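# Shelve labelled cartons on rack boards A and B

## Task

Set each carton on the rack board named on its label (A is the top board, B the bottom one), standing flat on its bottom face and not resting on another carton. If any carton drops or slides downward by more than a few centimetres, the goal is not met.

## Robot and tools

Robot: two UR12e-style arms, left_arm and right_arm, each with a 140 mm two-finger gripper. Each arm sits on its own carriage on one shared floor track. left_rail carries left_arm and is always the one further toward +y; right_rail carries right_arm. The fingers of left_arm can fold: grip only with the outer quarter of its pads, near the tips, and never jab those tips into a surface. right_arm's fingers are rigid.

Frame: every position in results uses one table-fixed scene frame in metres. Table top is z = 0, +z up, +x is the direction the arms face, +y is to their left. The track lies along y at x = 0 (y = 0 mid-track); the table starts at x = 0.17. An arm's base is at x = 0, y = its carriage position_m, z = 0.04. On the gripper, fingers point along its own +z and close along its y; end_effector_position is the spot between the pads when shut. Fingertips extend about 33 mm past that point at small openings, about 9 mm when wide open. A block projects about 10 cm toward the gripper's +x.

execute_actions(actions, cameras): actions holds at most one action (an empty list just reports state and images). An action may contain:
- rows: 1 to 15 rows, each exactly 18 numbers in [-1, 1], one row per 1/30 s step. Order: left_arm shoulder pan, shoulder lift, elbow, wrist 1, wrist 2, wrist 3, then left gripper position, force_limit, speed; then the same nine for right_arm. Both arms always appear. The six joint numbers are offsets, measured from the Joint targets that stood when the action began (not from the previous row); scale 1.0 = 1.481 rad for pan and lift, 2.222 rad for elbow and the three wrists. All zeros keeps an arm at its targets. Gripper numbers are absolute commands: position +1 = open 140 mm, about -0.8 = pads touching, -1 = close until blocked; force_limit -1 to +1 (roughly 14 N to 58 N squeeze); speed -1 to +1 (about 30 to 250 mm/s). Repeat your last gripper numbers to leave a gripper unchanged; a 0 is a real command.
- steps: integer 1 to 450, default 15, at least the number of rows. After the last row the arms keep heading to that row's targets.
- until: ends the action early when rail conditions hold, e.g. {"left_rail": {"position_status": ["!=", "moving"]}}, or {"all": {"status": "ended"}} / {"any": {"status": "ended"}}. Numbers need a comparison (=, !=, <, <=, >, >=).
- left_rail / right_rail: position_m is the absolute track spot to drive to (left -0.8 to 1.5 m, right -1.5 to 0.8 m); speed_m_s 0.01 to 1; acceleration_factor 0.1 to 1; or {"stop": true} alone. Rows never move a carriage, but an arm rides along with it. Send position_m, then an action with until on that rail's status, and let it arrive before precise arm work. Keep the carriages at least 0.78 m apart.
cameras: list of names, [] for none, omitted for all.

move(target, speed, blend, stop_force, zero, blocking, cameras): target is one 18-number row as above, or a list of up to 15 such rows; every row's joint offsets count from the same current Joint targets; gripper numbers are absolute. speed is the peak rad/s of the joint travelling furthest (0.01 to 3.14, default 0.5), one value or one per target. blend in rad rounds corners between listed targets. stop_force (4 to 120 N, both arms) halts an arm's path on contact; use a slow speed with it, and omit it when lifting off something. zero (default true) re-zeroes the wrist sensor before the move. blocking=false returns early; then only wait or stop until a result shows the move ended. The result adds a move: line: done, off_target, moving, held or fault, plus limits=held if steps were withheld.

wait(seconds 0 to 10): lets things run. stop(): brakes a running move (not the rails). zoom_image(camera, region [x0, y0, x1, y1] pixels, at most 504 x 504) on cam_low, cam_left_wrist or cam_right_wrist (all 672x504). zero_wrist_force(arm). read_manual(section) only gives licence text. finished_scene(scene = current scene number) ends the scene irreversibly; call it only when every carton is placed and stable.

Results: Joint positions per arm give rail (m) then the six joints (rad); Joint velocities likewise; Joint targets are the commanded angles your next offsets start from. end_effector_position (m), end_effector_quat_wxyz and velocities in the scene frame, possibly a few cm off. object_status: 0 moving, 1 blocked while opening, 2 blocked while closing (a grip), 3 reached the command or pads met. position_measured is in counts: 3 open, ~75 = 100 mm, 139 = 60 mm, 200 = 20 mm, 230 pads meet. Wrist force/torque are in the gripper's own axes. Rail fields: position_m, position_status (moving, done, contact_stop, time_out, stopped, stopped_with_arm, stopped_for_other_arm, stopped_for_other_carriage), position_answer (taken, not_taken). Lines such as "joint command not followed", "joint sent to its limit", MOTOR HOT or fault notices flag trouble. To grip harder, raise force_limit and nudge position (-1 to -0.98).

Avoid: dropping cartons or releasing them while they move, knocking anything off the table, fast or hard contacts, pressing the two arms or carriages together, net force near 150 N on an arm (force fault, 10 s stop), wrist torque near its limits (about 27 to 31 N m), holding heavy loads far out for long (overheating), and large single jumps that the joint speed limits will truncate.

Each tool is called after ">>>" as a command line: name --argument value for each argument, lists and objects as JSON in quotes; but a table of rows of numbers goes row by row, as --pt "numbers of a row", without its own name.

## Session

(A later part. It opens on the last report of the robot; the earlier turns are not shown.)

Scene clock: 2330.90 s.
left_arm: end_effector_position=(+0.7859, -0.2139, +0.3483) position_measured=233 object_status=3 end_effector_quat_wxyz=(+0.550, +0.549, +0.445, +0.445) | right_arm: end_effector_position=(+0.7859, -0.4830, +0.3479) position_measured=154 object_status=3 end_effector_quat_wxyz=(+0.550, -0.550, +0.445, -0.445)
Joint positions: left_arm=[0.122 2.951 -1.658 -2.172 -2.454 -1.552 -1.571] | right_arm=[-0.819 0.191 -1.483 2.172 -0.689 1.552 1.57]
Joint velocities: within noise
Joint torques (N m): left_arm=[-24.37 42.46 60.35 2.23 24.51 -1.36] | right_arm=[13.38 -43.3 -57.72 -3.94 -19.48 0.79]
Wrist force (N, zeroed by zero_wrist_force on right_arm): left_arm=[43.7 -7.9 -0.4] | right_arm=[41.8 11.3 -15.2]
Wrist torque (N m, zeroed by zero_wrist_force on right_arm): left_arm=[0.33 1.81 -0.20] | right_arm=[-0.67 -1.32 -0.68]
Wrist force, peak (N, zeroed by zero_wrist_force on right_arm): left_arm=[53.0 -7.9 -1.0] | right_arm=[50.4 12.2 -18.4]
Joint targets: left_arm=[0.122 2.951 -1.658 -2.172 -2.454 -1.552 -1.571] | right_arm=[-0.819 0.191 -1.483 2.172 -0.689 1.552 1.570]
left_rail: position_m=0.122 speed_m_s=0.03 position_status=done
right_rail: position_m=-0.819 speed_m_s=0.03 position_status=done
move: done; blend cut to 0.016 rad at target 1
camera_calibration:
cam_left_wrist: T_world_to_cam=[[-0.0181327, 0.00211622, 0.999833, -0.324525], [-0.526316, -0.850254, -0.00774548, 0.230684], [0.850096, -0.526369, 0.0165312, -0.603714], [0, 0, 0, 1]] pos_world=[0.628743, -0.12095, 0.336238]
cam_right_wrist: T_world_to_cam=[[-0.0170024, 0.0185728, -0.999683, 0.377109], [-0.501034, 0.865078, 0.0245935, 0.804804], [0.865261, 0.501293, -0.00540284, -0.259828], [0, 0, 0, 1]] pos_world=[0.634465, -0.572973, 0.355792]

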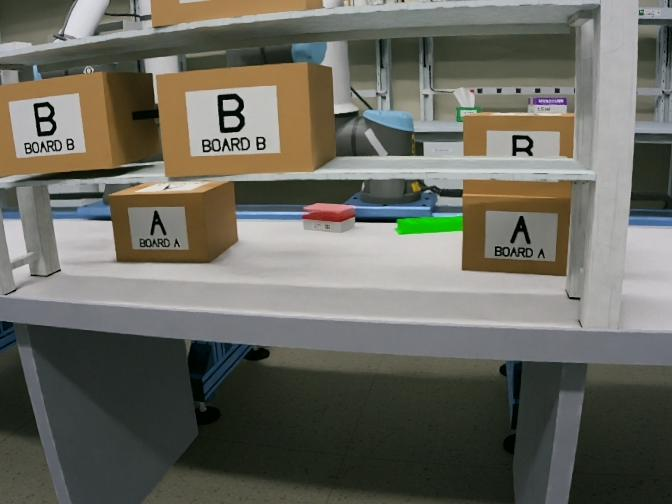

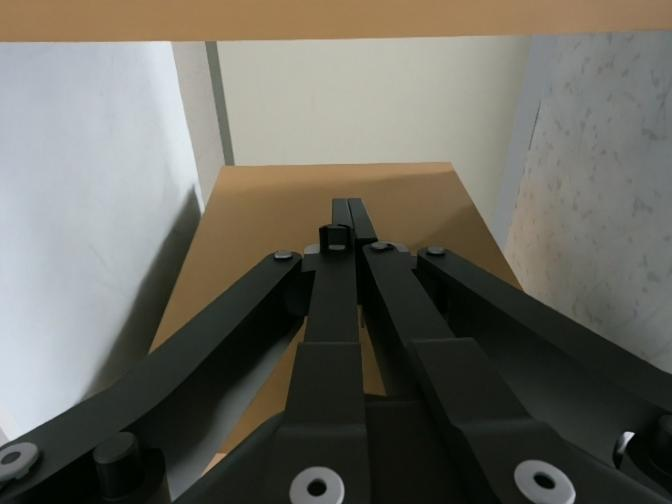

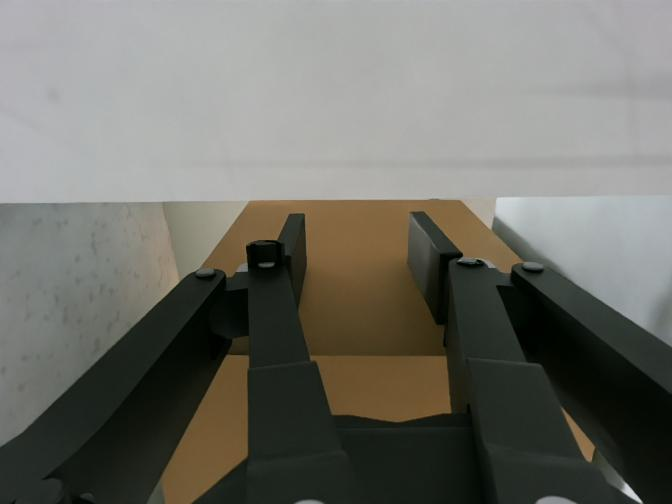

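>>> move --target '[0,-0.014371,-0.006174,0.015752,0,0,-1,1,0,0,0.014371,0.006174,-0.015752,0,0,-0.2,1,0]' --speed 0.04 --cameras '[]'

>>> move --target '[0,-0.00174,-0.000748,0.00191,0,0,-1,1,0,0,0.00174,0.000748,-0.00191,0,0,-0.2,1,0]' --speed 0.02 --cameras '[]'

Scene clock: 2338.60 s.
left_arm: end_effector_position=(+0.7861, -0.2139, +0.3319) position_measured=233 object_status=3 end_effector_quat_wxyz=(+0.550, +0.549, +0.445, +0.445) | right_arm: end_effector_position=(+0.7860, -0.4830, +0.3316) position_measured=154 object_status=3 end_effector_quat_wxyz=(+0.550, -0.550, +0.445, -0.445)
Joint positions: left_arm=[0.122 2.951 -1.679 -2.185 -2.419 -1.552 -1.571] | right_arm=[-0.819 0.191 -1.462 2.185 -0.724 1.552 1.57]
Joint velocities: within noise
Joint torques (N m): left_arm=[-27.79 36.14 35.49 10.31 23.81 -1.27] | right_arm=[16.69 -41.13 -37.39 -14.02 -18.57 0.79]
Wrist force (N, zeroed by zero_wrist_force on right_arm): left_arm=[44.6 -7.4 -0.2] | right_arm=[41.5 5.6 -17.6]
Wrist torque (N m, zeroed by zero_wrist_force on right_arm): left_arm=[0.24 1.88 -0.22] | right_arm=[-0.10 -1.48 -0.81]
Wrist force, peak (N, zeroed by zero_wrist_force on right_arm): left_arm=[44.6 -7.4 -0.2] | right_arm=[41.7 12.4 -15.4]
Joint targets: left_arm=[0.122 2.951 -1.679 -2.185 -2.419 -1.552 -1.571] | right_arm=[-0.819 0.191 -1.462 2.185 -0.724 1.552 1.570]
left_rail: position_m=0.122 speed_m_s=0.03 position_status=done
right_rail: position_m=-0.819 speed_m_s=0.03 position_status=done
move: done
No camera images: "cameras" was empty.

Scene clock: 2339.30 s.
left_arm: end_effector_position=(+0.7861, -0.2139, +0.3299) position_measured=233 object_status=3 end_effector_quat_wxyz=(+0.550, +0.549, +0.445, +0.445) | right_arm: end_effector_position=(+0.7860, -0.4830, +0.3295) position_measured=154 object_status=3 end_effector_quat_wxyz=(+0.550, -0.550, +0.445, -0.445)
Joint positions: left_arm=[0.122 2.951 -1.682 -2.187 -2.414 -1.552 -1.571] | right_arm=[-0.819 0.191 -1.459 2.187 -0.728 1.552 1.57]
Joint velocities: within noise
Joint torques (N m): left_arm=[-25.61 37.84 34 9.54 23.5 -1.43] | right_arm=[16.2 -39.31 -36.32 -12.07 -17.94 0.76]
Wrist force (N, zeroed by zero_wrist_force on right_arm): left_arm=[45.0 -5.9 0.2] | right_arm=[39.3 1.8 -18.6]
Wrist torque (N m, zeroed by zero_wrist_force on right_arm): left_arm=[0.15 1.83 -0.24] | right_arm=[-0.09 -1.53 -0.90]
Wrist force, peak (N, zeroed by zero_wrist_force on right_arm): left_arm=[44.8 -7.4 0.0] | right_arm=[41.4 5.6 -17.5]
Joint targets: left_arm=[0.122 2.951 -1.682 -2.187 -2.414 -1.552 -1.571] | right_arm=[-0.819 0.191 -1.459 2.187 -0.728 1.552 1.570]
left_rail: position_m=0.122 speed_m_s=0.03 position_status=done
right_rail: position_m=-0.819 speed_m_s=0.03 position_status=done
move: done
No camera images: "cameras" was empty.

>>> move --target '[0,-0.00087,-0.000374,0.000955,0,0,-1,1,0,0,0.00087,0.000374,-0.000955,0,0,-0.2,1,0]' --speed 0.02 --cameras '[]'

>>> move --target '[0,-0.00087,-0.000374,0.000955,0,0,-1,1,0,0,0.00087,0.000374,-0.000955,0,0,-0.2,1,0]' --speed 0.02 --cameras '[]'

Scene clock: 2345.30 s.
left_arm: end_effector_position=(+0.7861, -0.2139, +0.3289) position_measured=233 object_status=3 end_effector_quat_wxyz=(+0.550, +0.549, +0.445, +0.445) | right_arm: end_effector_position=(+0.7860, -0.4830, +0.3285) position_measured=154 object_status=3 end_effector_quat_wxyz=(+0.550, -0.550, +0.445, -0.445)
Joint positions: left_arm=[0.122 2.951 -1.683 -2.188 -2.412 -1.552 -1.571] | right_arm=[-0.819 0.191 -1.458 2.188 -0.73 1.552 1.57]
Joint velocities: within noise
Joint torques (N m): left_arm=[-27.91 29.37 29.42 6.49 22.75 -1.64] | right_arm=[17 -27.29 -28.52 -7.59 -11.29 0.24]
Wrist force (N, zeroed by zero_wrist_force on right_arm): left_arm=[46.4 1.4 -2.1] | right_arm=[39.1 -9.1 -18.8]
Wrist torque (N m, zeroed by zero_wrist_force on right_arm): left_arm=[0.07 1.94 -0.32] | right_arm=[-0.67 -1.67 -0.74]
Wrist force, peak (N, zeroed by zero_wrist_force on right_arm): left_arm=[46.6 -0.2 -1.8] | right_arm=[39.4 -8.7 -18.7]
Joint targets: left_arm=[0.122 2.951 -1.683 -2.188 -2.412 -1.552 -1.571] | right_arm=[-0.819 0.191 -1.458 2.188 -0.730 1.552 1.570]
left_rail: position_m=0.122 speed_m_s=0.03 position_status=done
right_rail: position_m=-0.819 speed_m_s=0.03 position_status=done
move: done
No camera images: "cameras" was empty.

Scene clock: 2346.00 s.
left_arm: end_effector_position=(+0.7860, -0.2139, +0.3279) position_measured=233 object_status=3 end_effector_quat_wxyz=(+0.550, +0.549, +0.445, +0.445) | right_arm: end_effector_position=(+0.7859, -0.4830, +0.3275) position_measured=154 object_status=3 end_effector_quat_wxyz=(+0.550, -0.550, +0.445, -0.445)
Joint positions: left_arm=[0.122 2.951 -1.684 -2.189 -2.41 -1.552 -1.571] | right_arm=[-0.819 0.191 -1.457 2.189 -0.732 1.552 1.57]
Joint velocities: within noise
Joint torques (N m): left_arm=[-29.29 18.64 20.58 2.13 22.5 -1.31] | right_arm=[17.11 -21.34 -22.07 -3.28 -10.03 0.39]
Wrist force (N, zeroed by zero_wrist_force on right_arm): left_arm=[46.0 12.6 -5.4] | right_arm=[40.9 -15.7 -15.1]
Wrist torque (N m, zeroed by zero_wrist_force on right_arm): left_arm=[-0.27 1.89 -0.46] | right_arm=[-0.76 -1.66 -0.59]
Wrist force, peak (N, zeroed by zero_wrist_force on right_arm): left_arm=[45.9 13.3 -5.3] | right_arm=[40.9 -15.7 -15.1]
Joint targets: left_arm=[0.122 2.951 -1.684 -2.189 -2.410 -1.552 -1.571] | right_arm=[-0.819 0.191 -1.456 2.189 -0.732 1.552 1.570]
left_rail: position_m=0.122 speed_m_s=0.03 position_status=done
right_rail: position_m=-0.819 speed_m_s=0.03 position_status=done
move: done
No camera images: "cameras" was empty.

>>> execute_actions --actions '[{"left_rail": {"position_m": 0.1435, "speed_m_s": 0.05}, "right_rail": {"position_m": -0.833, "speed_m_s": 0.05}, "steps": 90, "until": {"all": {"status": "ended"}}}]' --cameras '["cam_low", "cam_left_wrist", "cam_right_wrist"]'

Scene clock: 2352.03 s.
left_arm: end_effector_position=(+0.7860, -0.1920, +0.3277) position_measured=233 object_status=3 end_effector_quat_wxyz=(+0.550, +0.549, +0.445, +0.445) | right_arm: end_effector_position=(+0.7859, -0.4969, +0.3273) position_measured=154 object_status=3 end_effector_quat_wxyz=(+0.549, -0.550, +0.445, -0.445)
Joint positions: left_arm=[0.143 2.951 -1.684 -2.189 -2.41 -1.552 -1.571] | right_arm=[-0.833 0.191 -1.456 2.189 -0.732 1.552 1.57]
Joint velocities: within noise
Joint torques (N m): left_arm=[8.94 52.02 46.9 1.86 -1.62 -1.33] | right_arm=[-4.71 -58.87 -37.27 -0.41 2.85 0.37]
Wrist force (N, zeroed by zero_wrist_force on right_arm): left_arm=[-0.1 -0.2 0.1] | right_arm=[-2.5 3.4 -0.4]
Wrist torque (N m, zeroed by zero_wrist_force on right_arm): left_arm=[0.02 0.16 -0.30] | right_arm=[0.70 0.53 -0.02]
Wrist force, peak (N, zeroed by zero_wrist_force on right_arm): left_arm=[46.1 13.7 -5.6] | right_arm=[40.5 -16.8 -15.2]
Joint targets: left_arm=[0.143 2.951 -1.684 -2.189 -2.410 -1.552 -1.571] | right_arm=[-0.833 0.191 -1.456 2.189 -0.732 1.552 1.570]
Tool commands: left_gripper/position=-1.0 left_gripper/force_limit=+1.0 left_gripper/speed=+0.0 right_gripper/position=-0.2 right_gripper/force_limit=+1.0 right_gripper/speed=+0.0
left_rail: position_m=0.143 speed_m_s=0.05 position_status=done
right_rail: position_m=-0.833 speed_m_s=0.05 position_status=done
camera_calibration:
cam_left_wrist: T_world_to_cam=[[-0.0179932, 0.00215013, 0.999836, -0.30406], [-0.526319, -0.850253, -0.00764325, 0.249114], [0.850097, -0.52637, 0.0164304, -0.591815], [0, 0, 0, 1]] pos_world=[0.628742, -0.0990499, 0.315638]
cam_right_wrist: T_world_to_cam=[[-0.0171407, 0.0186067, -0.99968, 0.356981], [-0.501149, 0.865009, 0.0246929, 0.817381], [0.865191, 0.501412, -0.00550214, -0.25291], [0, 0, 0, 1]] pos_world=[0.634564, -0.586872, 0.335292]

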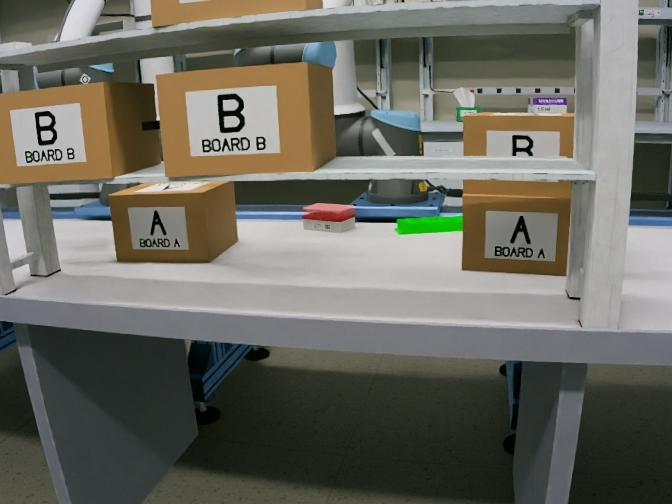

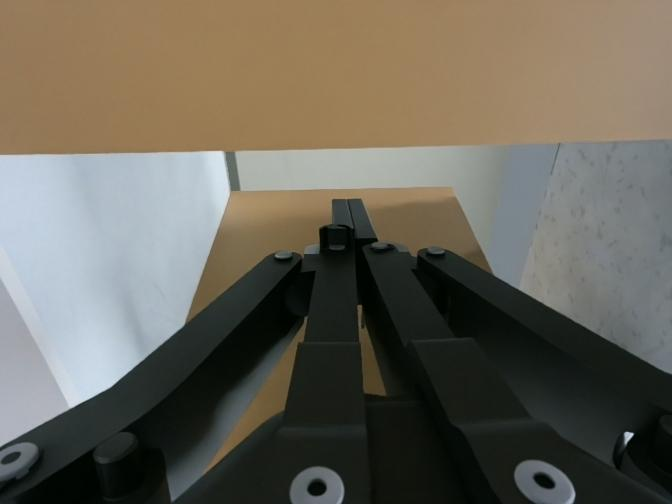

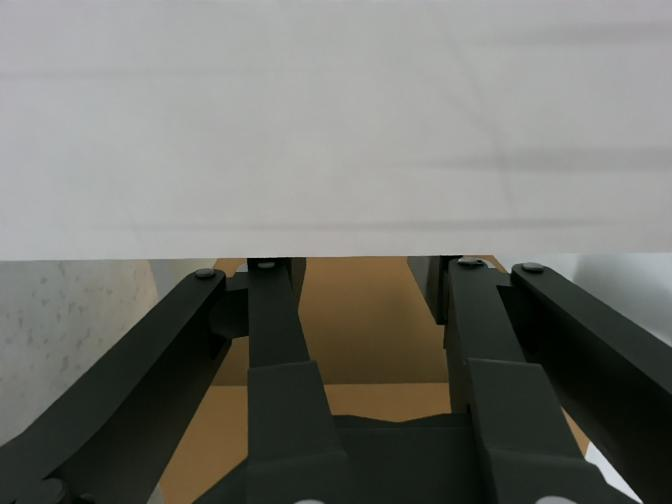

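>>> move --pt "-0.024902 0.096556 -0.046909 -0.017448 -0.016598 0 -1 1 0 0.024902 -0.096556 0.046909 0.017448 0.016598 0 -0.2 1 0" --pt "-0.060577 0.179650 -0.095347 -0.024393 -0.040376 0 -1 1 0 0.060577 -0.179650 0.095347 0.024393 0.040376 0 -0.2 1 0" --pt "-0.114535 0.265679 -0.136032 -0.041047 -0.076339 0 -1 1 0 0.114535 -0.265679 0.136032 0.041047 0.076339 0 -0.2 1 0" --speed 0.35 --blend 0.03 --cameras '["cam_low", "cam_right_wrist"]'

>>> execute_actions --actions '[{"right_rail": {"position_m": -0.872, "speed_m_s": 0.2, "acceleration_factor": 0.5}, "left_rail": {"position_m": 0.185, "speed_m_s": 0.2, "acceleration_factor": 0.5}, "steps": 90, "until": {"all": {"status": "ended"}}}]' --cameras '[]'

>>> move --pt "-0.059332 0.061542 -0.023542 -0.017477 -0.039546 0 -1 1 0 0.059332 -0.061542 0.023542 0.017477 0.039546 0 -0.2 1 0" --pt "-0.059332 -0.030590 -0.058714 0.079103 -0.039546 0 -1 1 0 0.059332 0.030590 0.058714 -0.079103 0.039546 0 -0.2 1 0" --pt "-0.059332 -0.207736 -0.092009 0.230468 -0.039546 0 -1 1 0 0.059332 0.207736 0.092009 -0.230468 0.039546 0 -0.2 1 0" --pt "-0.059332 -0.428629 -0.104438 0.390127 -0.039546 0 -1 1 0 0.059332 0.428629 0.104438 -0.390127 0.039546 0 -0.2 1 0" --speed 0.5 --blend 0.03 --cameras '["cam_low", "cam_left_wrist", "cam_right_wrist"]'

Scene clock: 2396.57 s.
left_arm: end_effector_position=(+0.5424, -0.1921, +0.3483) position_measured=233 object_status=3 end_effector_quat_wxyz=(+0.550, +0.549, +0.445, +0.445) | right_arm: end_effector_position=(+0.5423, -0.4970, +0.3481) position_measured=154 object_status=3 end_effector_quat_wxyz=(+0.550, -0.550, +0.445, -0.445)
Joint positions: left_arm=[0.144 2.782 -1.291 -2.491 -2.501 -1.721 -1.571] | right_arm=[-0.833 0.361 -1.85 2.491 -0.641 1.722 1.57]
Joint velocities: within noise
Joint torques (N m): left_arm=[-15.34 36.92 30.88 0.55 -2.44 -0.99] | right_arm=[9.69 -25.39 -27.38 0.43 3.84 -0.02]
Wrist force (N, zeroed by zero_wrist_force on right_arm): left_arm=[-0.1 0.2 0.1] | right_arm=[-2.7 3.0 -0.7]
Wrist torque (N m, zeroed by zero_wrist_force on right_arm): left_arm=[0.13 0.14 -0.29] | right_arm=[0.68 0.58 -0.07]
Wrist force, peak (N, zeroed by zero_wrist_force on right_arm): left_arm=[-0.8 -0.2 -2.4] | right_arm=[-3.3 3.3 -3.0]
Joint targets: left_arm=[0.143 2.782 -1.291 -2.491 -2.501 -1.722 -1.571] | right_arm=[-0.833 0.361 -1.850 2.491 -0.641 1.722 1.570]
left_rail: position_m=0.144 position_m_goal=0.143 speed_m_s=0.05 position_status=done
right_rail: position_m=-0.833 speed_m_s=0.05 position_status=done
move: done
camera_calibration:
cam_right_wrist: T_world_to_cam=[[-0.0169157, 0.0186224, -0.999683, 0.373423], [-0.501036, 0.865077, 0.024593, 0.694823], [0.865261, 0.501293, -0.00530285, -0.0422038], [0, 0, 0, 1]] pos_world=[0.390965, -0.586872, 0.355993]
Images, in order (width x height): cam_low 672x504, cam_right_wrist 672x504.

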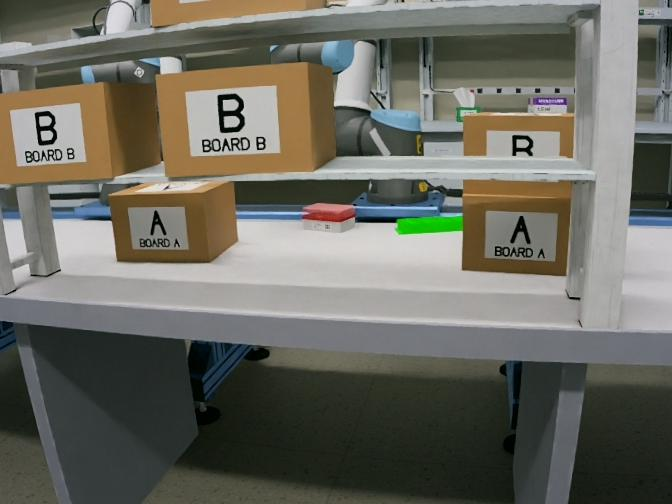

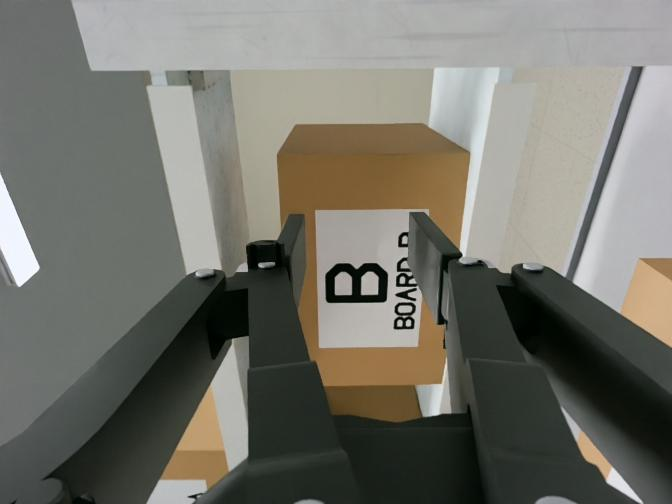

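Scene clock: 2397.53 s.
left_arm: end_effector_position=(+0.5423, -0.1507, +0.3483) position_measured=233 object_status=3 end_effector_quat_wxyz=(+0.550, +0.549, +0.445, +0.445) end_effector_velocity=(+0.000, +0.000, +0.000) end_effector_angular_velocity=(-0.001, +0.000, -0.001) | right_arm: end_effector_position=(+0.5422, -0.5359, +0.3481) position_measured=154 object_status=3 end_effector_quat_wxyz=(+0.550, -0.550, +0.445, -0.445) end_effector_velocity=(+0.000, -0.001, +0.001) end_effector_angular_velocity=(+0.001, -0.001, -0.001)
Joint positions: left_arm=[0.185 2.782 -1.291 -2.491 -2.501 -1.722 -1.571] | right_arm=[-0.872 0.361 -1.85 2.491 -0.641 1.722 1.57]
Joint velocities: left_arm=[0.001 -0.001 0 0.001 -0.001 0.001 -0.001] | right_arm=[-0.001 0 -0.001 0 0 0.001 0]
Joint torques (N m): left_arm=[-14.8 32.91 34.94 0.34 -1.24 -1.33] | right_arm=[10.96 -26.06 -30.06 0.45 2.42 0.29]
Wrist force (N, zeroed by zero_wrist_force on right_arm): left_arm=[0.1 0.0 -0.1] | right_arm=[-3.0 2.9 -0.4]
Wrist torque (N m, zeroed by zero_wrist_force on right_arm): left_arm=[0.06 0.10 -0.29] | right_arm=[0.65 0.64 -0.07]
Wrist force, peak (N, zeroed by zero_wrist_force on right_arm): left_arm=[0.8 0.4 -0.2] | right_arm=[-3.5 3.5 -0.6]
Joint targets: left_arm=[0.185 2.782 -1.291 -2.491 -2.501 -1.722 -1.571] | right_arm=[-0.872 0.361 -1.850 2.491 -0.641 1.722 1.570]
Tool commands: left_gripper/position=-1.0 left_gripper/force_limit=+1.0 left_gripper/speed=+0.0 right_gripper/position=-0.2 right_gripper/force_limit=+1.0 right_gripper/speed=+0.0
left_rail: position_m=0.185 speed_m_s=0.20 position_status=done
right_rail: position_m=-0.872 speed_m_s=0.20 position_status=done
No camera images: "cameras" was empty.

Scene clock: 2400.17 s.
left_arm: end_effector_position=(+0.4824, -0.1508, +0.1050) position_measured=233 object_status=3 end_effector_quat_wxyz=(+0.550, +0.549, +0.445, +0.445) | right_arm: end_effector_position=(+0.4821, -0.5359, +0.1048) position_measured=154 object_status=3 end_effector_quat_wxyz=(+0.550, -0.550, +0.445, -0.445)
Joint positions: left_arm=[0.185 2.694 -1.926 -2.723 -1.635 -1.809 -1.571] | right_arm=[-0.872 0.449 -1.215 2.723 -1.508 1.81 1.57]
Joint velocities: within noise
Joint torques (N m): left_arm=[-12.59 19.9 -4.66 6.99 -2.03 -1.16] | right_arm=[9.99 -29.38 2.58 -7.08 3.33 0.32]
Wrist force (N, zeroed by zero_wrist_force on right_arm): left_arm=[0.1 0.0 -0.3] | right_arm=[-3.2 2.8 -1.3]
Wrist torque (N m, zeroed by zero_wrist_force on right_arm): left_arm=[0.04 0.10 -0.31] | right_arm=[0.63 0.69 -0.04]
Wrist force, peak (N, zeroed by zero_wrist_force on right_arm): left_arm=[-0.7 1.3 -2.6] | right_arm=[-3.1 4.0 -1.0]
Joint targets: left_arm=[0.185 2.694 -1.926 -2.723 -1.634 -1.809 -1.571] | right_arm=[-0.872 0.449 -1.215 2.723 -1.508 1.810 1.570]
left_rail: position_m=0.185 speed_m_s=0.20 position_status=done
right_rail: position_m=-0.872 speed_m_s=0.20 position_status=done
move: done
camera_calibration:
cam_left_wrist: T_world_to_cam=[[-0.0181327, 0.00211622, 0.999833, -0.0869046], [-0.526316, -0.850254, -0.00774548, 0.122661], [0.850096, -0.526369, 0.0165312, -0.308389], [0, 0, 0, 1]] pos_world=[0.325143, -0.0578499, 0.0929382]
cam_right_wrist: T_world_to_cam=[[-0.0170521, 0.0186595, -0.99968, 0.130075], [-0.501033, 0.865076, 0.0246934, 0.704366], [0.86526, 0.501294, -0.00540232, 0.0281578], [0, 0, 0, 1]] pos_world=[0.330765, -0.625872, 0.112793]

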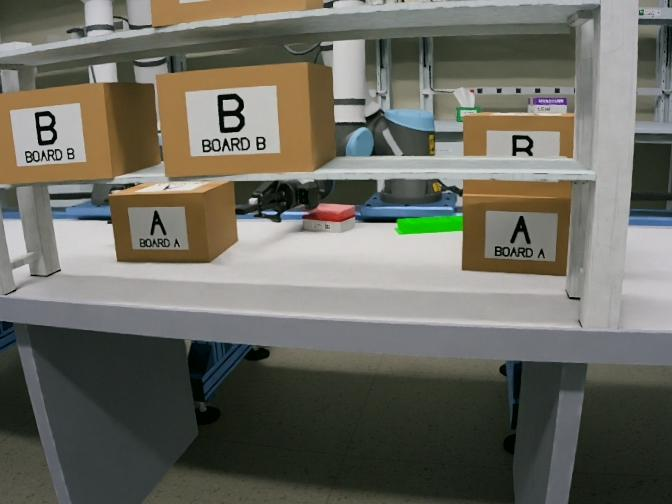

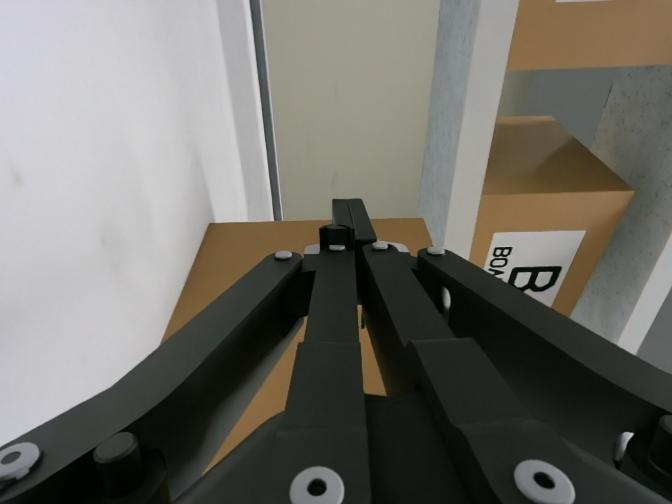

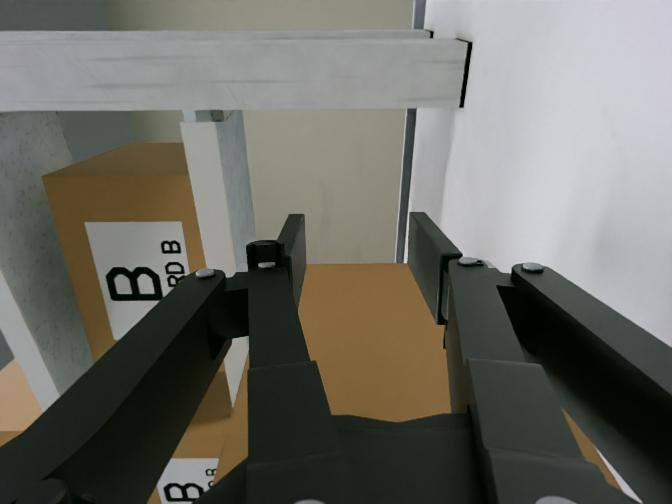

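>>> zero_wrist_force --arm "right_arm"

>>> execute_actions --actions '[{"right_rail": {"position_m": -0.815, "speed_m_s": 0.08, "acceleration_factor": 0.5}, "left_rail": {"position_m": 0.153, "speed_m_s": 0.08, "acceleration_factor": 0.5}, "steps": 90, "until": {"all": {"status": "ended"}}}]' --cameras '[]'

>>> execute_actions --actions '[{"right_rail": {"position_m": -0.806, "speed_m_s": 0.03, "acceleration_factor": 0.5}, "left_rail": {"position_m": 0.145, "speed_m_s": 0.03, "acceleration_factor": 0.5}, "steps": 60, "until": {"all": {"status": "ended"}}}]' --cameras '["cam_left_wrist", "cam_right_wrist"]'

Wrist force sensor zeroed.

Scene clock: 2438.33 s.
left_arm: end_effector_position=(+0.4824, -0.1827, +0.1050) position_measured=233 object_status=3 end_effector_quat_wxyz=(+0.550, +0.549, +0.445, +0.445) | right_arm: end_effector_position=(+0.4821, -0.4791, +0.1048) position_measured=154 object_status=3 end_effector_quat_wxyz=(+0.549, -0.550, +0.445, -0.445)
Joint positions: left_arm=[0.153 2.694 -1.926 -2.723 -1.634 -1.809 -1.571] | right_arm=[-0.815 0.449 -1.215 2.723 -1.508 1.81 1.57]
Joint velocities: within noise
Joint torques (N m): left_arm=[-5.71 23.72 4.69 5.77 -1.35 -1.67] | right_arm=[4.71 -28.12 -6.03 -6.15 2.8 0.17]
Wrist force (N, zeroed by zero_wrist_force on right_arm): left_arm=[0.0 0.0 -0.3] | right_arm=[0.3 0.0 0.2]
Wrist torque (N m, zeroed by zero_wrist_force on right_arm): left_arm=[0.05 0.12 -0.31] | right_arm=[0.00 -0.07 -0.01]
Wrist force, peak (N, zeroed by zero_wrist_force on right_arm): left_arm=[1.5 0.1 -0.6] | right_arm=[1.4 0.0 -0.2]
Joint targets: left_arm=[0.153 2.694 -1.926 -2.723 -1.634 -1.809 -1.571] | right_arm=[-0.815 0.449 -1.215 2.723 -1.508 1.810 1.570]
Tool commands: left_gripper/position=-1.0 left_gripper/force_limit=+1.0 left_gripper/speed=+0.0 right_gripper/position=-0.2 right_gripper/force_limit=+1.0 right_gripper/speed=+0.0
left_rail: position_m=0.153 speed_m_s=0.08 position_status=done
right_rail: position_m=-0.815 speed_m_s=0.08 position_status=done
No camera images: "cameras" was empty.

Scene clock: 2438.97 s.
left_arm: end_effector_position=(+0.4824, -0.1907, +0.1050) position_measured=233 object_status=3 end_effector_quat_wxyz=(+0.550, +0.549, +0.445, +0.445) | right_arm: end_effector_position=(+0.4821, -0.4700, +0.1048) position_measured=154 object_status=3 end_effector_quat_wxyz=(+0.549, -0.550, +0.445, -0.445)
Joint positions: left_arm=[0.145 2.694 -1.926 -2.723 -1.634 -1.809 -1.571] | right_arm=[-0.806 0.449 -1.215 2.723 -1.508 1.81 1.57]
Joint velocities: within noise
Joint torques (N m): left_arm=[-6.88 21.28 4.93 5.24 -1.3 -1.54] | right_arm=[3.32 -29.4 -7.45 -5.89 2.52 0.23]
Wrist force (N, zeroed by zero_wrist_force on right_arm): left_arm=[1.4 0.3 -1.5] | right_arm=[3.2 -1.0 -2.2]
Wrist torque (N m, zeroed by zero_wrist_force on right_arm): left_arm=[0.02 0.12 -0.32] | right_arm=[-0.04 0.02 0.08]
Wrist force, peak (N, zeroed by zero_wrist_force on right_arm): left_arm=[1.7 0.3 -1.7] | right_arm=[3.2 -1.0 -2.2]
Joint targets: left_arm=[0.145 2.694 -1.926 -2.723 -1.634 -1.809 -1.571] | right_arm=[-0.806 0.449 -1.215 2.723 -1.508 1.810 1.570]
Tool commands: left_gripper/position=-1.0 left_gripper/force_limit=+1.0 left_gripper/speed=+0.0 right_gripper/position=-0.2 right_gripper/force_limit=+1.0 right_gripper/speed=+0.0
left_rail: position_m=0.145 speed_m_s=0.03 position_status=done
right_rail: position_m=-0.806 speed_m_s=0.03 position_status=done
camera_calibration:
cam_left_wrist: T_world_to_cam=[[-0.0181327, 0.00211622, 0.999833, -0.08682], [-0.526316, -0.850254, -0.00774548, 0.0886504], [0.850096, -0.526369, 0.0165312, -0.329444], [0, 0, 0, 1]] pos_world=[0.325143, -0.0978499, 0.0929382]
cam_right_wrist: T_world_to_cam=[[-0.0171388, 0.0186098, -0.99968, 0.128744], [-0.501031, 0.865077, 0.0246939, 0.647273], [0.86526, 0.501294, -0.00550231, -0.00491678], [0, 0, 0, 1]] pos_world=[0.330765, -0.559872, 0.112692]
Images, in order (width x height): cam_left_wrist 672x504, cam_right_wrist 672x504.

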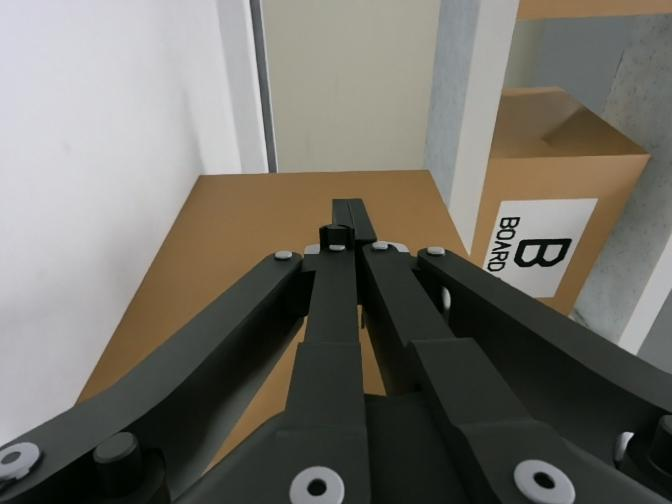

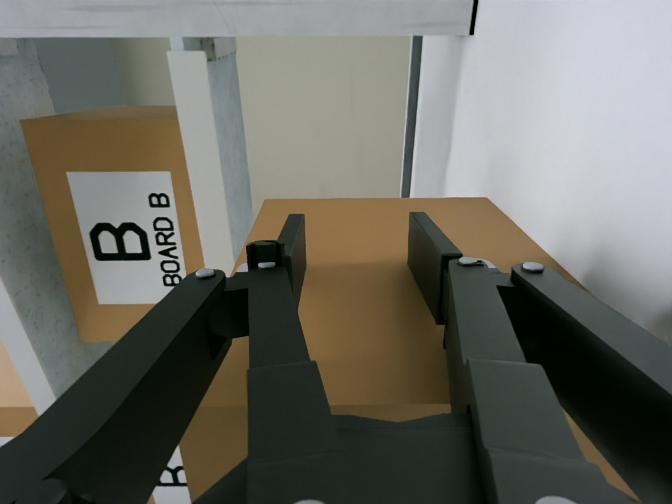

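>>> execute_actions --actions '[{"right_rail": {"position_m": -0.8045, "speed_m_s": 0.03, "acceleration_factor": 0.5}, "left_rail": {"position_m": 0.1425, "speed_m_s": 0.03, "acceleration_factor": 0.5}, "steps": 60, "until": {"all": {"status": "ended"}}}]' --cameras '[]'

Scene clock: 2443.40 s.
left_arm: end_effector_position=(+0.4824, -0.1932, +0.1050) position_measured=233 object_status=3 end_effector_quat_wxyz=(+0.550, +0.549, +0.445, +0.445) | right_arm: end_effector_position=(+0.4821, -0.4685, +0.1048) position_measured=154 object_status=3 end_effector_quat_wxyz=(+0.549, -0.550, +0.445, -0.445)
Joint positions: left_arm=[0.143 2.694 -1.926 -2.723 -1.634 -1.809 -1.571] | right_arm=[-0.805 0.449 -1.215 2.723 -1.508 1.81 1.57]
Joint velocities: within noise
Joint torques (N m): left_arm=[-2.27 24.44 11.87 3.79 -0.62 -1.82] | right_arm=[-0.04 -30.57 -13.79 -4.72 -0.4 -0.06]
Wrist force (N, zeroed by zero_wrist_force on right_arm): left_arm=[1.6 -0.7 -1.7] | right_arm=[10.4 0.0 -2.5]
Wrist torque (N m, zeroed by zero_wrist_force on right_arm): left_arm=[0.01 0.12 -0.31] | right_arm=[0.07 0.18 0.26]
Wrist force, peak (N, zeroed by zero_wrist_force on right_arm): left_arm=[1.9 0.2 -2.0] | right_arm=[9.8 -0.7 -4.8]
Joint targets: left_arm=[0.142 2.694 -1.926 -2.723 -1.634 -1.809 -1.571] | right_arm=[-0.805 0.449 -1.215 2.723 -1.508 1.810 1.570]
Tool commands: left_gripper/position=-1.0 left_gripper/force_limit=+1.0 left_gripper/speed=+0.0 right_gripper/position=-0.2 right_gripper/force_limit=+1.0 right_gripper/speed=+0.0
left_rail: position_m=0.143 position_m_goal=0.142 speed_m_s=0.03 position_status=done
right_rail: position_m=-0.805 position_m_goal=-0.804 speed_m_s=0.03 position_status=done
No camera images: "cameras" was empty.

>>> execute_actions --actions '[{"left_rail": {"position_m": 0.1385, "speed_m_s": 0.03, "acceleration_factor": 0.5}, "steps": 60, "until": {"all": {"status": "ended"}}}]' --cameras '[]'

Scene clock: 2448.00 s.
left_arm: end_effector_position=(+0.4824, -0.1971, +0.1050) position_measured=233 object_status=3 end_effector_quat_wxyz=(+0.550, +0.549, +0.445, +0.445) | right_arm: end_effector_position=(+0.4821, -0.4685, +0.1048) position_measured=154 object_status=3 end_effector_quat_wxyz=(+0.549, -0.550, +0.445, -0.445)
Joint positions: left_arm=[0.139 2.694 -1.926 -2.723 -1.634 -1.809 -1.571] | right_arm=[-0.804 0.449 -1.215 2.723 -1.508 1.81 1.57]
Joint velocities: within noise
Joint torques (N m): left_arm=[1.02 25.66 17.19 2.36 4.96 -1.69] | right_arm=[-4.8 -34.59 -14.82 -3.67 -3.05 -0.29]
Wrist force (N, zeroed by zero_wrist_force on right_arm): left_arm=[17.9 2.0 -7.8] | right_arm=[10.9 -0.4 -3.1]
Wrist torque (N m, zeroed by zero_wrist_force on right_arm): left_arm=[0.02 0.68 -0.35] | right_arm=[0.03 0.21 0.28]
Wrist force, peak (N, zeroed by zero_wrist_force on right_arm): left_arm=[18.2 2.4 -7.8] | right_arm=[11.2 -0.6 -3.2]
Joint targets: left_arm=[0.138 2.694 -1.926 -2.723 -1.634 -1.809 -1.571] | right_arm=[-0.805 0.449 -1.215 2.723 -1.508 1.810 1.570]
Tool commands: left_gripper/position=-1.0 left_gripper/force_limit=+1.0 left_gripper/speed=+0.0 right_gripper/position=-0.2 right_gripper/force_limit=+1.0 right_gripper/speed=+0.0
left_rail: position_m=0.139 position_m_goal=0.138 speed_m_s=0.03 position_status=done
right_rail: position_m=-0.804 speed_m_s=0.03 position_status=done
No camera images: "cameras" was empty.

>>> execute_actions --actions '[{"right_rail": {"position_m": -0.8025, "speed_m_s": 0.03, "acceleration_factor": 0.5}, "left_rail": {"position_m": 0.1368, "speed_m_s": 0.03, "acceleration_factor": 0.5}, "steps": 60, "until": {"all": {"status": "ended"}}}]' --cameras '[]'

Scene clock: 2452.83 s.
left_arm: end_effector_position=(+0.4824, -0.1988, +0.1050) position_measured=233 object_status=3 end_effector_quat_wxyz=(+0.550, +0.549, +0.445, +0.445) | right_arm: end_effector_position=(+0.4821, -0.4666, +0.1048) position_measured=154 object_status=3 end_effector_quat_wxyz=(+0.549, -0.550, +0.445, -0.445) end_effector_velocity=(+0.000, +0.000, +0.000) end_effector_angular_velocity=(-0.001, +0.000, -0.001)
Joint positions: left_arm=[0.137 2.694 -1.926 -2.723 -1.634 -1.809 -1.571] | right_arm=[-0.803 0.449 -1.215 2.723 -1.508 1.81 1.57]
Joint velocities: left_arm=[within noise] | right_arm=[0.001 0 0 0 0 0.001 -0.001]
Joint torques (N m): left_arm=[-12.97 24.82 20.95 1.27 10.81 -1.83] | right_arm=[5.27 -36.69 -14.86 -2.65 -5.84 -0.42]
Wrist force (N, zeroed by zero_wrist_force on right_arm): left_arm=[38.6 5.7 -12.4] | right_arm=[37.7 -5.8 -15.4]
Wrist torque (N m, zeroed by zero_wrist_force on right_arm): left_arm=[-0.04 1.46 -0.39] | right_arm=[0.34 0.71 0.58]
Wrist force, peak (N, zeroed by zero_wrist_force on right_arm): left_arm=[38.6 5.7 -12.4] | right_arm=[37.7 -5.8 -15.4]
Joint targets: left_arm=[0.137 2.694 -1.926 -2.723 -1.634 -1.809 -1.571] | right_arm=[-0.802 0.449 -1.215 2.723 -1.508 1.810 1.570]
Tool commands: left_gripper/position=-1.0 left_gripper/force_limit=+1.0 left_gripper/speed=+0.0 right_gripper/position=-0.2 right_gripper/force_limit=+1.0 right_gripper/speed=+0.0
left_rail: position_m=0.137 speed_m_s=0.03 position_status=done
right_rail: position_m=-0.803 position_m_goal=-0.802 speed_m_s=0.03 position_status=done
No camera images: "cameras" was empty.

>>> execute_actions --actions '[{"right_rail": {"position_m": -0.8019, "speed_m_s": 0.03, "acceleration_factor": 0.5}, "left_rail": {"position_m": 0.1362, "speed_m_s": 0.03, "acceleration_factor": 0.5}, "steps": 60, "until": {"all": {"status": "ended"}}}]' --cameras '[]'

>>> move --target '[0,0.029892,0.000351,-0.020275,0,0,-1,1,0,0,-0.029892,-0.000351,0.020275,0,0,-0.2,1,0]' --speed 0.05 --cameras '["cam_left_wrist", "cam_right_wrist"]'

Scene clock: 2467.93 s.
left_arm: end_effector_position=(+0.4824, -0.1995, +0.1050) position_measured=233 object_status=3 end_effector_quat_wxyz=(+0.550, +0.549, +0.445, +0.445) | right_arm: end_effector_position=(+0.4821, -0.4659, +0.1048) position_measured=154 object_status=3 end_effector_quat_wxyz=(+0.549, -0.550, +0.445, -0.445)
Joint positions: left_arm=[0.136 2.694 -1.926 -2.723 -1.634 -1.809 -1.571] | right_arm=[-0.802 0.449 -1.215 2.723 -1.508 1.81 1.57]
Joint velocities: within noise
Joint torques (N m): left_arm=[-31.56 29.81 22.74 1.59 10.87 -1.75] | right_arm=[27.44 -38.71 -14.19 -1.72 -8.05 -0.47]
Wrist force (N, zeroed by zero_wrist_force on right_arm): left_arm=[47.5 6.5 -16.0] | right_arm=[47.1 -6.9 -18.6]
Wrist torque (N m, zeroed by zero_wrist_force on right_arm): left_arm=[-0.18 1.76 -0.41] | right_arm=[0.49 0.86 0.67]
Wrist force, peak (N, zeroed by zero_wrist_force on right_arm): left_arm=[47.5 6.5 -16.0] | right_arm=[47.1 -6.9 -18.6]
Joint targets: left_arm=[0.136 2.694 -1.926 -2.723 -1.634 -1.809 -1.571] | right_arm=[-0.802 0.449 -1.215 2.723 -1.508 1.810 1.570]
Tool commands: left_gripper/position=-1.0 left_gripper/force_limit=+1.0 left_gripper/speed=+0.0 right_gripper/position=-0.2 right_gripper/force_limit=+1.0 right_gripper/speed=+0.0
left_rail: position_m=0.136 speed_m_s=0.03 position_status=done
right_rail: position_m=-0.802 speed_m_s=0.03 position_status=done
No camera images: "cameras" was empty.

Scene clock: 2469.20 s.
left_arm: end_effector_position=(+0.4824, -0.1996, +0.1160) position_measured=233 object_status=3 end_effector_quat_wxyz=(+0.550, +0.549, +0.445, +0.445) | right_arm: end_effector_position=(+0.4821, -0.4659, +0.1158) position_measured=154 object_status=3 end_effector_quat_wxyz=(+0.550, -0.550, +0.445, -0.445)
Joint positions: left_arm=[0.136 2.694 -1.882 -2.722 -1.679 -1.809 -1.571] | right_arm=[-0.802 0.449 -1.259 2.722 -1.463 1.81 1.57]
Joint velocities: within noise
Joint torques (N m): left_arm=[-34.34 64.89 40.58 4.17 10.83 -2.22] | right_arm=[28.43 -52.63 -29.35 -2.04 -9.43 -0.47]
Wrist force (N, zeroed by zero_wrist_force on right_arm): left_arm=[46.2 -13.4 -8.3] | right_arm=[47.2 7.0 -8.3]
Wrist torque (N m, zeroed by zero_wrist_force on right_arm): left_arm=[0.45 1.78 -0.16] | right_arm=[-0.06 0.94 0.44]
Wrist force, peak (N, zeroed by zero_wrist_force on right_arm): left_arm=[47.9 7.3 -16.3] | right_arm=[47.4 -7.3 -19.0]
Joint targets: left_arm=[0.136 2.694 -1.881 -2.722 -1.679 -1.809 -1.571] | right_arm=[-0.802 0.449 -1.259 2.722 -1.463 1.810 1.570]
left_rail: position_m=0.136 speed_m_s=0.03 position_status=done
right_rail: position_m=-0.802 speed_m_s=0.03 position_status=done
move: done
camera_calibration:
cam_left_wrist: T_world_to_cam=[[-0.0181327, 0.00211622, 0.999833, -0.0977995], [-0.526316, -0.850254, -0.00774548, 0.0812533], [0.850096, -0.526369, 0.0165312, -0.334258], [0, 0, 0, 1]] pos_world=[0.325143, -0.10665, 0.103938]
cam_right_wrist: T_world_to_cam=[[-0.0170521, 0.0186595, -0.99968, 0.139664], [-0.501033, 0.865076, 0.0246934, 0.643455], [0.86526, 0.501294, -0.00540232, -0.00692408], [0, 0, 0, 1]] pos_world=[0.330765, -0.555772, 0.123693]
Images, in order (width x height): cam_left_wrist 672x504, cam_right_wrist 672x504.

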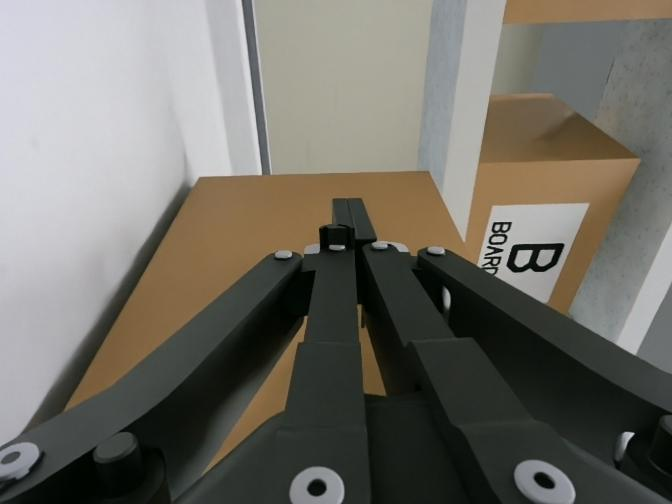

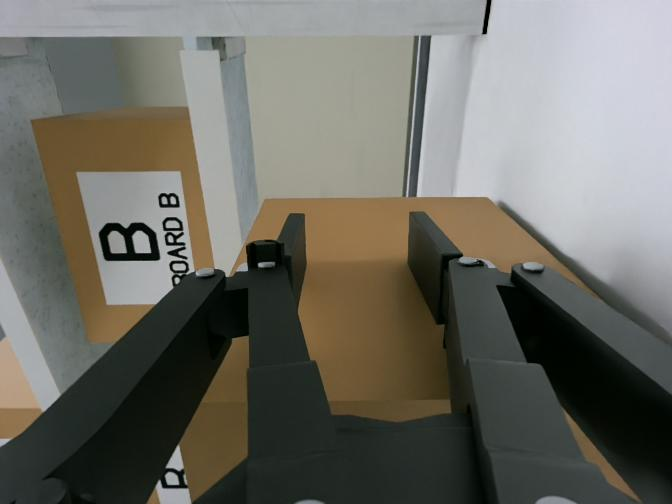

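>>> move --pt "0 0.079253 0.002808 -0.055631 0 0 -1 1 0 0 -0.079253 -0.002808 0.055631 0 0 -0.2 1 0" --pt "0 0.191001 0.012079 -0.139384 0 0 -1 1 0 0 -0.191001 -0.012079 0.139384 0 0 -0.2 1 0" --pt "0 0.288509 0.026696 -0.218992 0 0 -1 1 0 0 -0.288509 -0.026696 0.218992 0 0 -0.2 1 0" --pt "0 0.368147 0.045373 -0.290750 0 0 -1 1 0 0 -0.368147 -0.045373 0.290750 0 0 -0.2 1 0" --pt "0 0.413086 0.060043 -0.335372 0 0 -1 1 0 0 -0.413086 -0.060043 0.335372 0 0 -0.2 1 0" --pt "0 0.460280 0.080545 -0.387329 0 0 -1 1 0 0 -0.460280 -0.080545 0.387329 0 0 -0.2 1 0" --pt "0 0.493144 0.099688 -0.428376 0 0 -1 1 0 0 -0.493144 -0.099688 0.428376 0 0 -0.2 1 0" --pt "0 0.534393 0.134311 -0.490494 0 0 -1 1 0 0 -0.534393 -0.134311 0.490494 0 0 -0.2 1 0" --pt "0 0.561363 0.171561 -0.545719 0 0 -1 1 0 0 -0.561363 -0.171561 0.545719 0 0 -0.2 1 0" --pt "0 0.577971 0.214749 -0.599976 0 0 -1 1 0 0 -0.577971 -0.214749 0.599976 0 0 -0.2 1 0" --pt "0 0.583981 0.259730 -0.648963 0 0 -1 1 0 0 -0.583981 -0.259730 0.648963 0 0 -0.2 1 0" --speed 0.22 --blend 0.02 --cameras '["cam_left_wrist", "cam_right_wrist"]'

Scene clock: 2496.63 s.
left_arm: end_effector_position=(+0.4821, -0.1993, +0.6103) position_measured=233 object_status=3 end_effector_quat_wxyz=(+0.550, +0.549, +0.445, +0.445) | right_arm: end_effector_position=(+0.4822, -0.4659, +0.6101) position_measured=154 object_status=3 end_effector_quat_wxyz=(+0.550, -0.550, +0.445, -0.445)
Joint positions: left_arm=[0.136 2.694 -1.016 -2.145 -3.121 -1.809 -1.571] | right_arm=[-0.802 0.449 -2.124 2.145 -0.021 1.81 1.57]
Joint velocities: within noise
Joint torques (N m): left_arm=[-34.33 21.53 78.11 4.43 11.72 -2.47] | right_arm=[24.3 -7.74 -60.83 -3.06 -17.26 -0.64]
Wrist force (N, zeroed by zero_wrist_force on right_arm): left_arm=[48.9 -13.4 -8.9] | right_arm=[50.4 8.0 -9.2]
Wrist torque (N m, zeroed by zero_wrist_force on right_arm): left_arm=[0.36 1.95 -0.15] | right_arm=[-0.02 0.98 0.27]
Wrist force, peak (N, zeroed by zero_wrist_force on right_arm): left_arm=[55.8 -13.6 -10.1] | right_arm=[57.2 8.2 -11.1]
Joint targets: left_arm=[0.136 2.694 -1.016 -2.145 -3.121 -1.809 -1.571] | right_arm=[-0.802 0.449 -2.124 2.145 -0.021 1.810 1.570]
left_rail: position_m=0.136 speed_m_s=0.03 position_status=done
right_rail: position_m=-0.802 speed_m_s=0.03 position_status=done
move: done
camera_calibration:
cam_left_wrist: T_world_to_cam=[[-0.0183018, 0.00222279, 0.99983, -0.591955], [-0.526315, -0.850255, -0.00774388, 0.0850926], [0.850093, -0.526367, 0.0167311, -0.342187], [0, 0, 0, 1]] pos_world=[0.324843, -0.10645, 0.598238]
cam_right_wrist: T_world_to_cam=[[-0.0169653, 0.0187092, -0.999681, 0.633807], [-0.501035, 0.865075, 0.0246929, 0.6313], [0.865261, 0.501294, -0.00530233, -0.00440217], [0, 0, 0, 1]] pos_world=[0.330865, -0.555772, 0.617993]
Images, in order (width x height): cam_left_wrist 672x504, cam_right_wrist 672x504.

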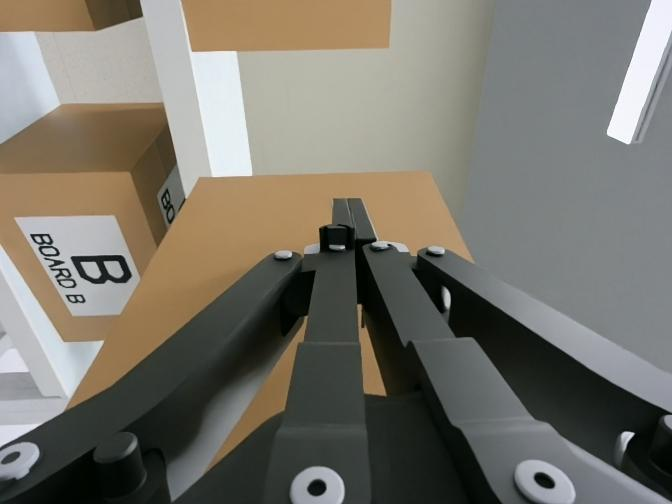

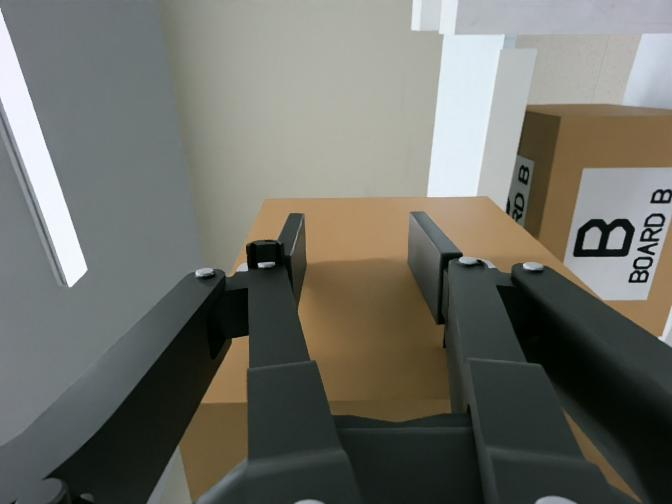

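>>> move --pt "0.021541 -0.015843 0.004603 0.005957 0.014357 0 -1 1 0 -0.021541 0.015843 -0.004603 -0.005957 -0.014357 0 -0.2 1 0" --pt "0.059332 -0.051854 0.016169 0.018392 0.039546 0 -1 1 0 -0.059332 0.051854 -0.016169 -0.018392 -0.039546 0 -0.2 1 0" --pt "0.089268 -0.090691 0.029991 0.030456 0.059499 0 -1 1 0 -0.089268 0.090691 -0.029991 -0.030456 -0.059499 0 -0.2 1 0" --pt "0.113290 -0.131261 0.045964 0.041523 0.075509 0 -1 1 0 -0.113290 0.131261 -0.045964 -0.041523 -0.075509 0 -0.2 1 0" --pt "0.132834 -0.172799 0.063992 0.051181 0.088536 0 -1 1 0 -0.132834 0.172799 -0.063992 -0.051181 -0.088536 0 -0.2 1 0" --pt "0.148965 -0.214797 0.083986 0.059180 0.099288 0 -1 1 0 -0.148965 0.214797 -0.083986 -0.059180 -0.099288 0 -0.2 1 0" --pt "0.162452 -0.256936 0.105876 0.065376 0.108277 0 -1 1 0 -0.162452 0.256936 -0.105876 -0.065376 -0.108277 0 -0.2 1 0" --pt "0.172028 -0.291789 0.125388 0.069094 0.114659 0 -1 1 0 -0.172028 0.291789 -0.125388 -0.069094 -0.114659 0 -0.2 1 0" --speed 0.2 --blend 0.015 --cameras '["cam_low", "cam_left_wrist", "cam_right_wrist"]'

Scene clock: 2521.77 s.
left_arm: end_effector_position=(+0.7788, -0.1992, +0.6103) position_measured=233 object_status=3 end_effector_quat_wxyz=(+0.550, +0.549, +0.445, +0.445) | right_arm: end_effector_position=(+0.7789, -0.4659, +0.6099) position_measured=154 object_status=3 end_effector_quat_wxyz=(+0.550, -0.550, +0.445, -0.445)
Joint positions: left_arm=[0.136 2.948 -1.448 -1.867 -2.968 -1.555 -1.571] | right_arm=[-0.802 0.194 -1.692 1.867 -0.174 1.555 1.57]
Joint velocities: within noise
Joint torques (N m): left_arm=[-23.97 27.96 76.91 13.47 23.99 -2.8] | right_arm=[19.4 -32.36 -60.28 -12.49 -24.07 -0.77]
Wrist force (N, zeroed by zero_wrist_force on right_arm): left_arm=[44.5 -12.6 -8.3] | right_arm=[45.4 8.6 -7.6]
Wrist torque (N m, zeroed by zero_wrist_force on right_arm): left_arm=[0.34 1.74 -0.16] | right_arm=[-0.05 0.91 0.21]
Wrist force, peak (N, zeroed by zero_wrist_force on right_arm): left_arm=[55.3 -13.2 -10.1] | right_arm=[56.6 8.0 -10.0]
Joint targets: left_arm=[0.136 2.948 -1.449 -1.867 -2.968 -1.555 -1.571] | right_arm=[-0.802 0.194 -1.692 1.867 -0.175 1.555 1.570]
left_rail: position_m=0.136 speed_m_s=0.03 position_status=done
right_rail: position_m=-0.802 speed_m_s=0.03 position_status=done
move: done
camera_calibration:
cam_left_wrist: T_world_to_cam=[[-0.0182174, 0.0021704, 0.999832, -0.586584], [-0.526243, -0.850299, -0.0077426, 0.241371], [0.850139, -0.526296, 0.0166324, -0.594267], [0, 0, 0, 1]] pos_world=[0.621543, -0.10625, 0.598238]
cam_right_wrist: T_world_to_cam=[[-0.0169157, 0.0186224, -0.999683, 0.638563], [-0.501036, 0.865077, 0.024593, 0.780025], [0.865261, 0.501293, -0.00530285, -0.261127], [0, 0, 0, 1]] pos_world=[0.627565, -0.555772, 0.617793]

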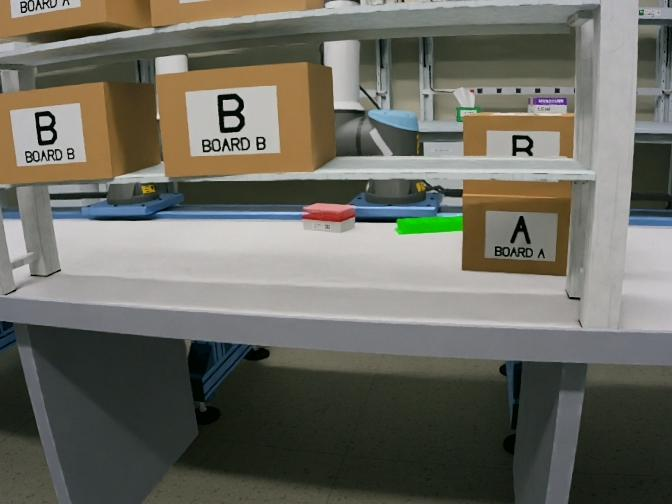

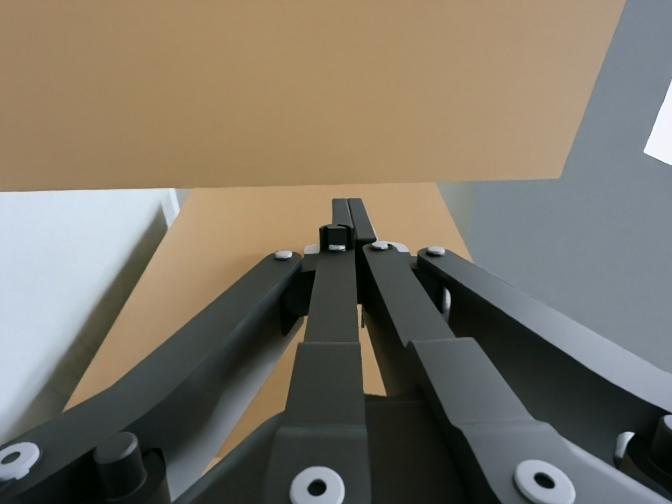

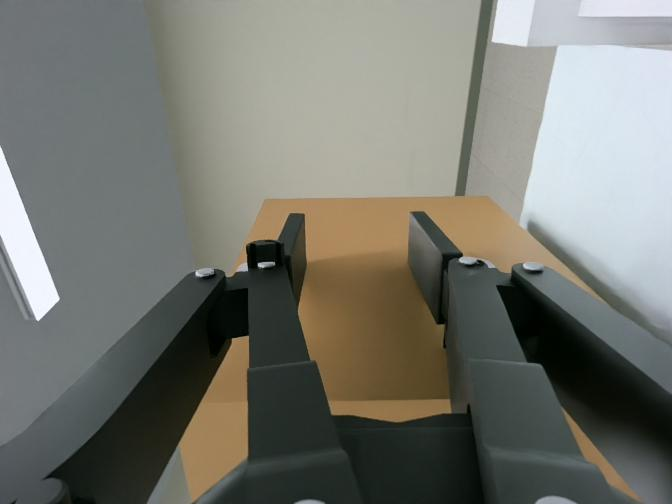

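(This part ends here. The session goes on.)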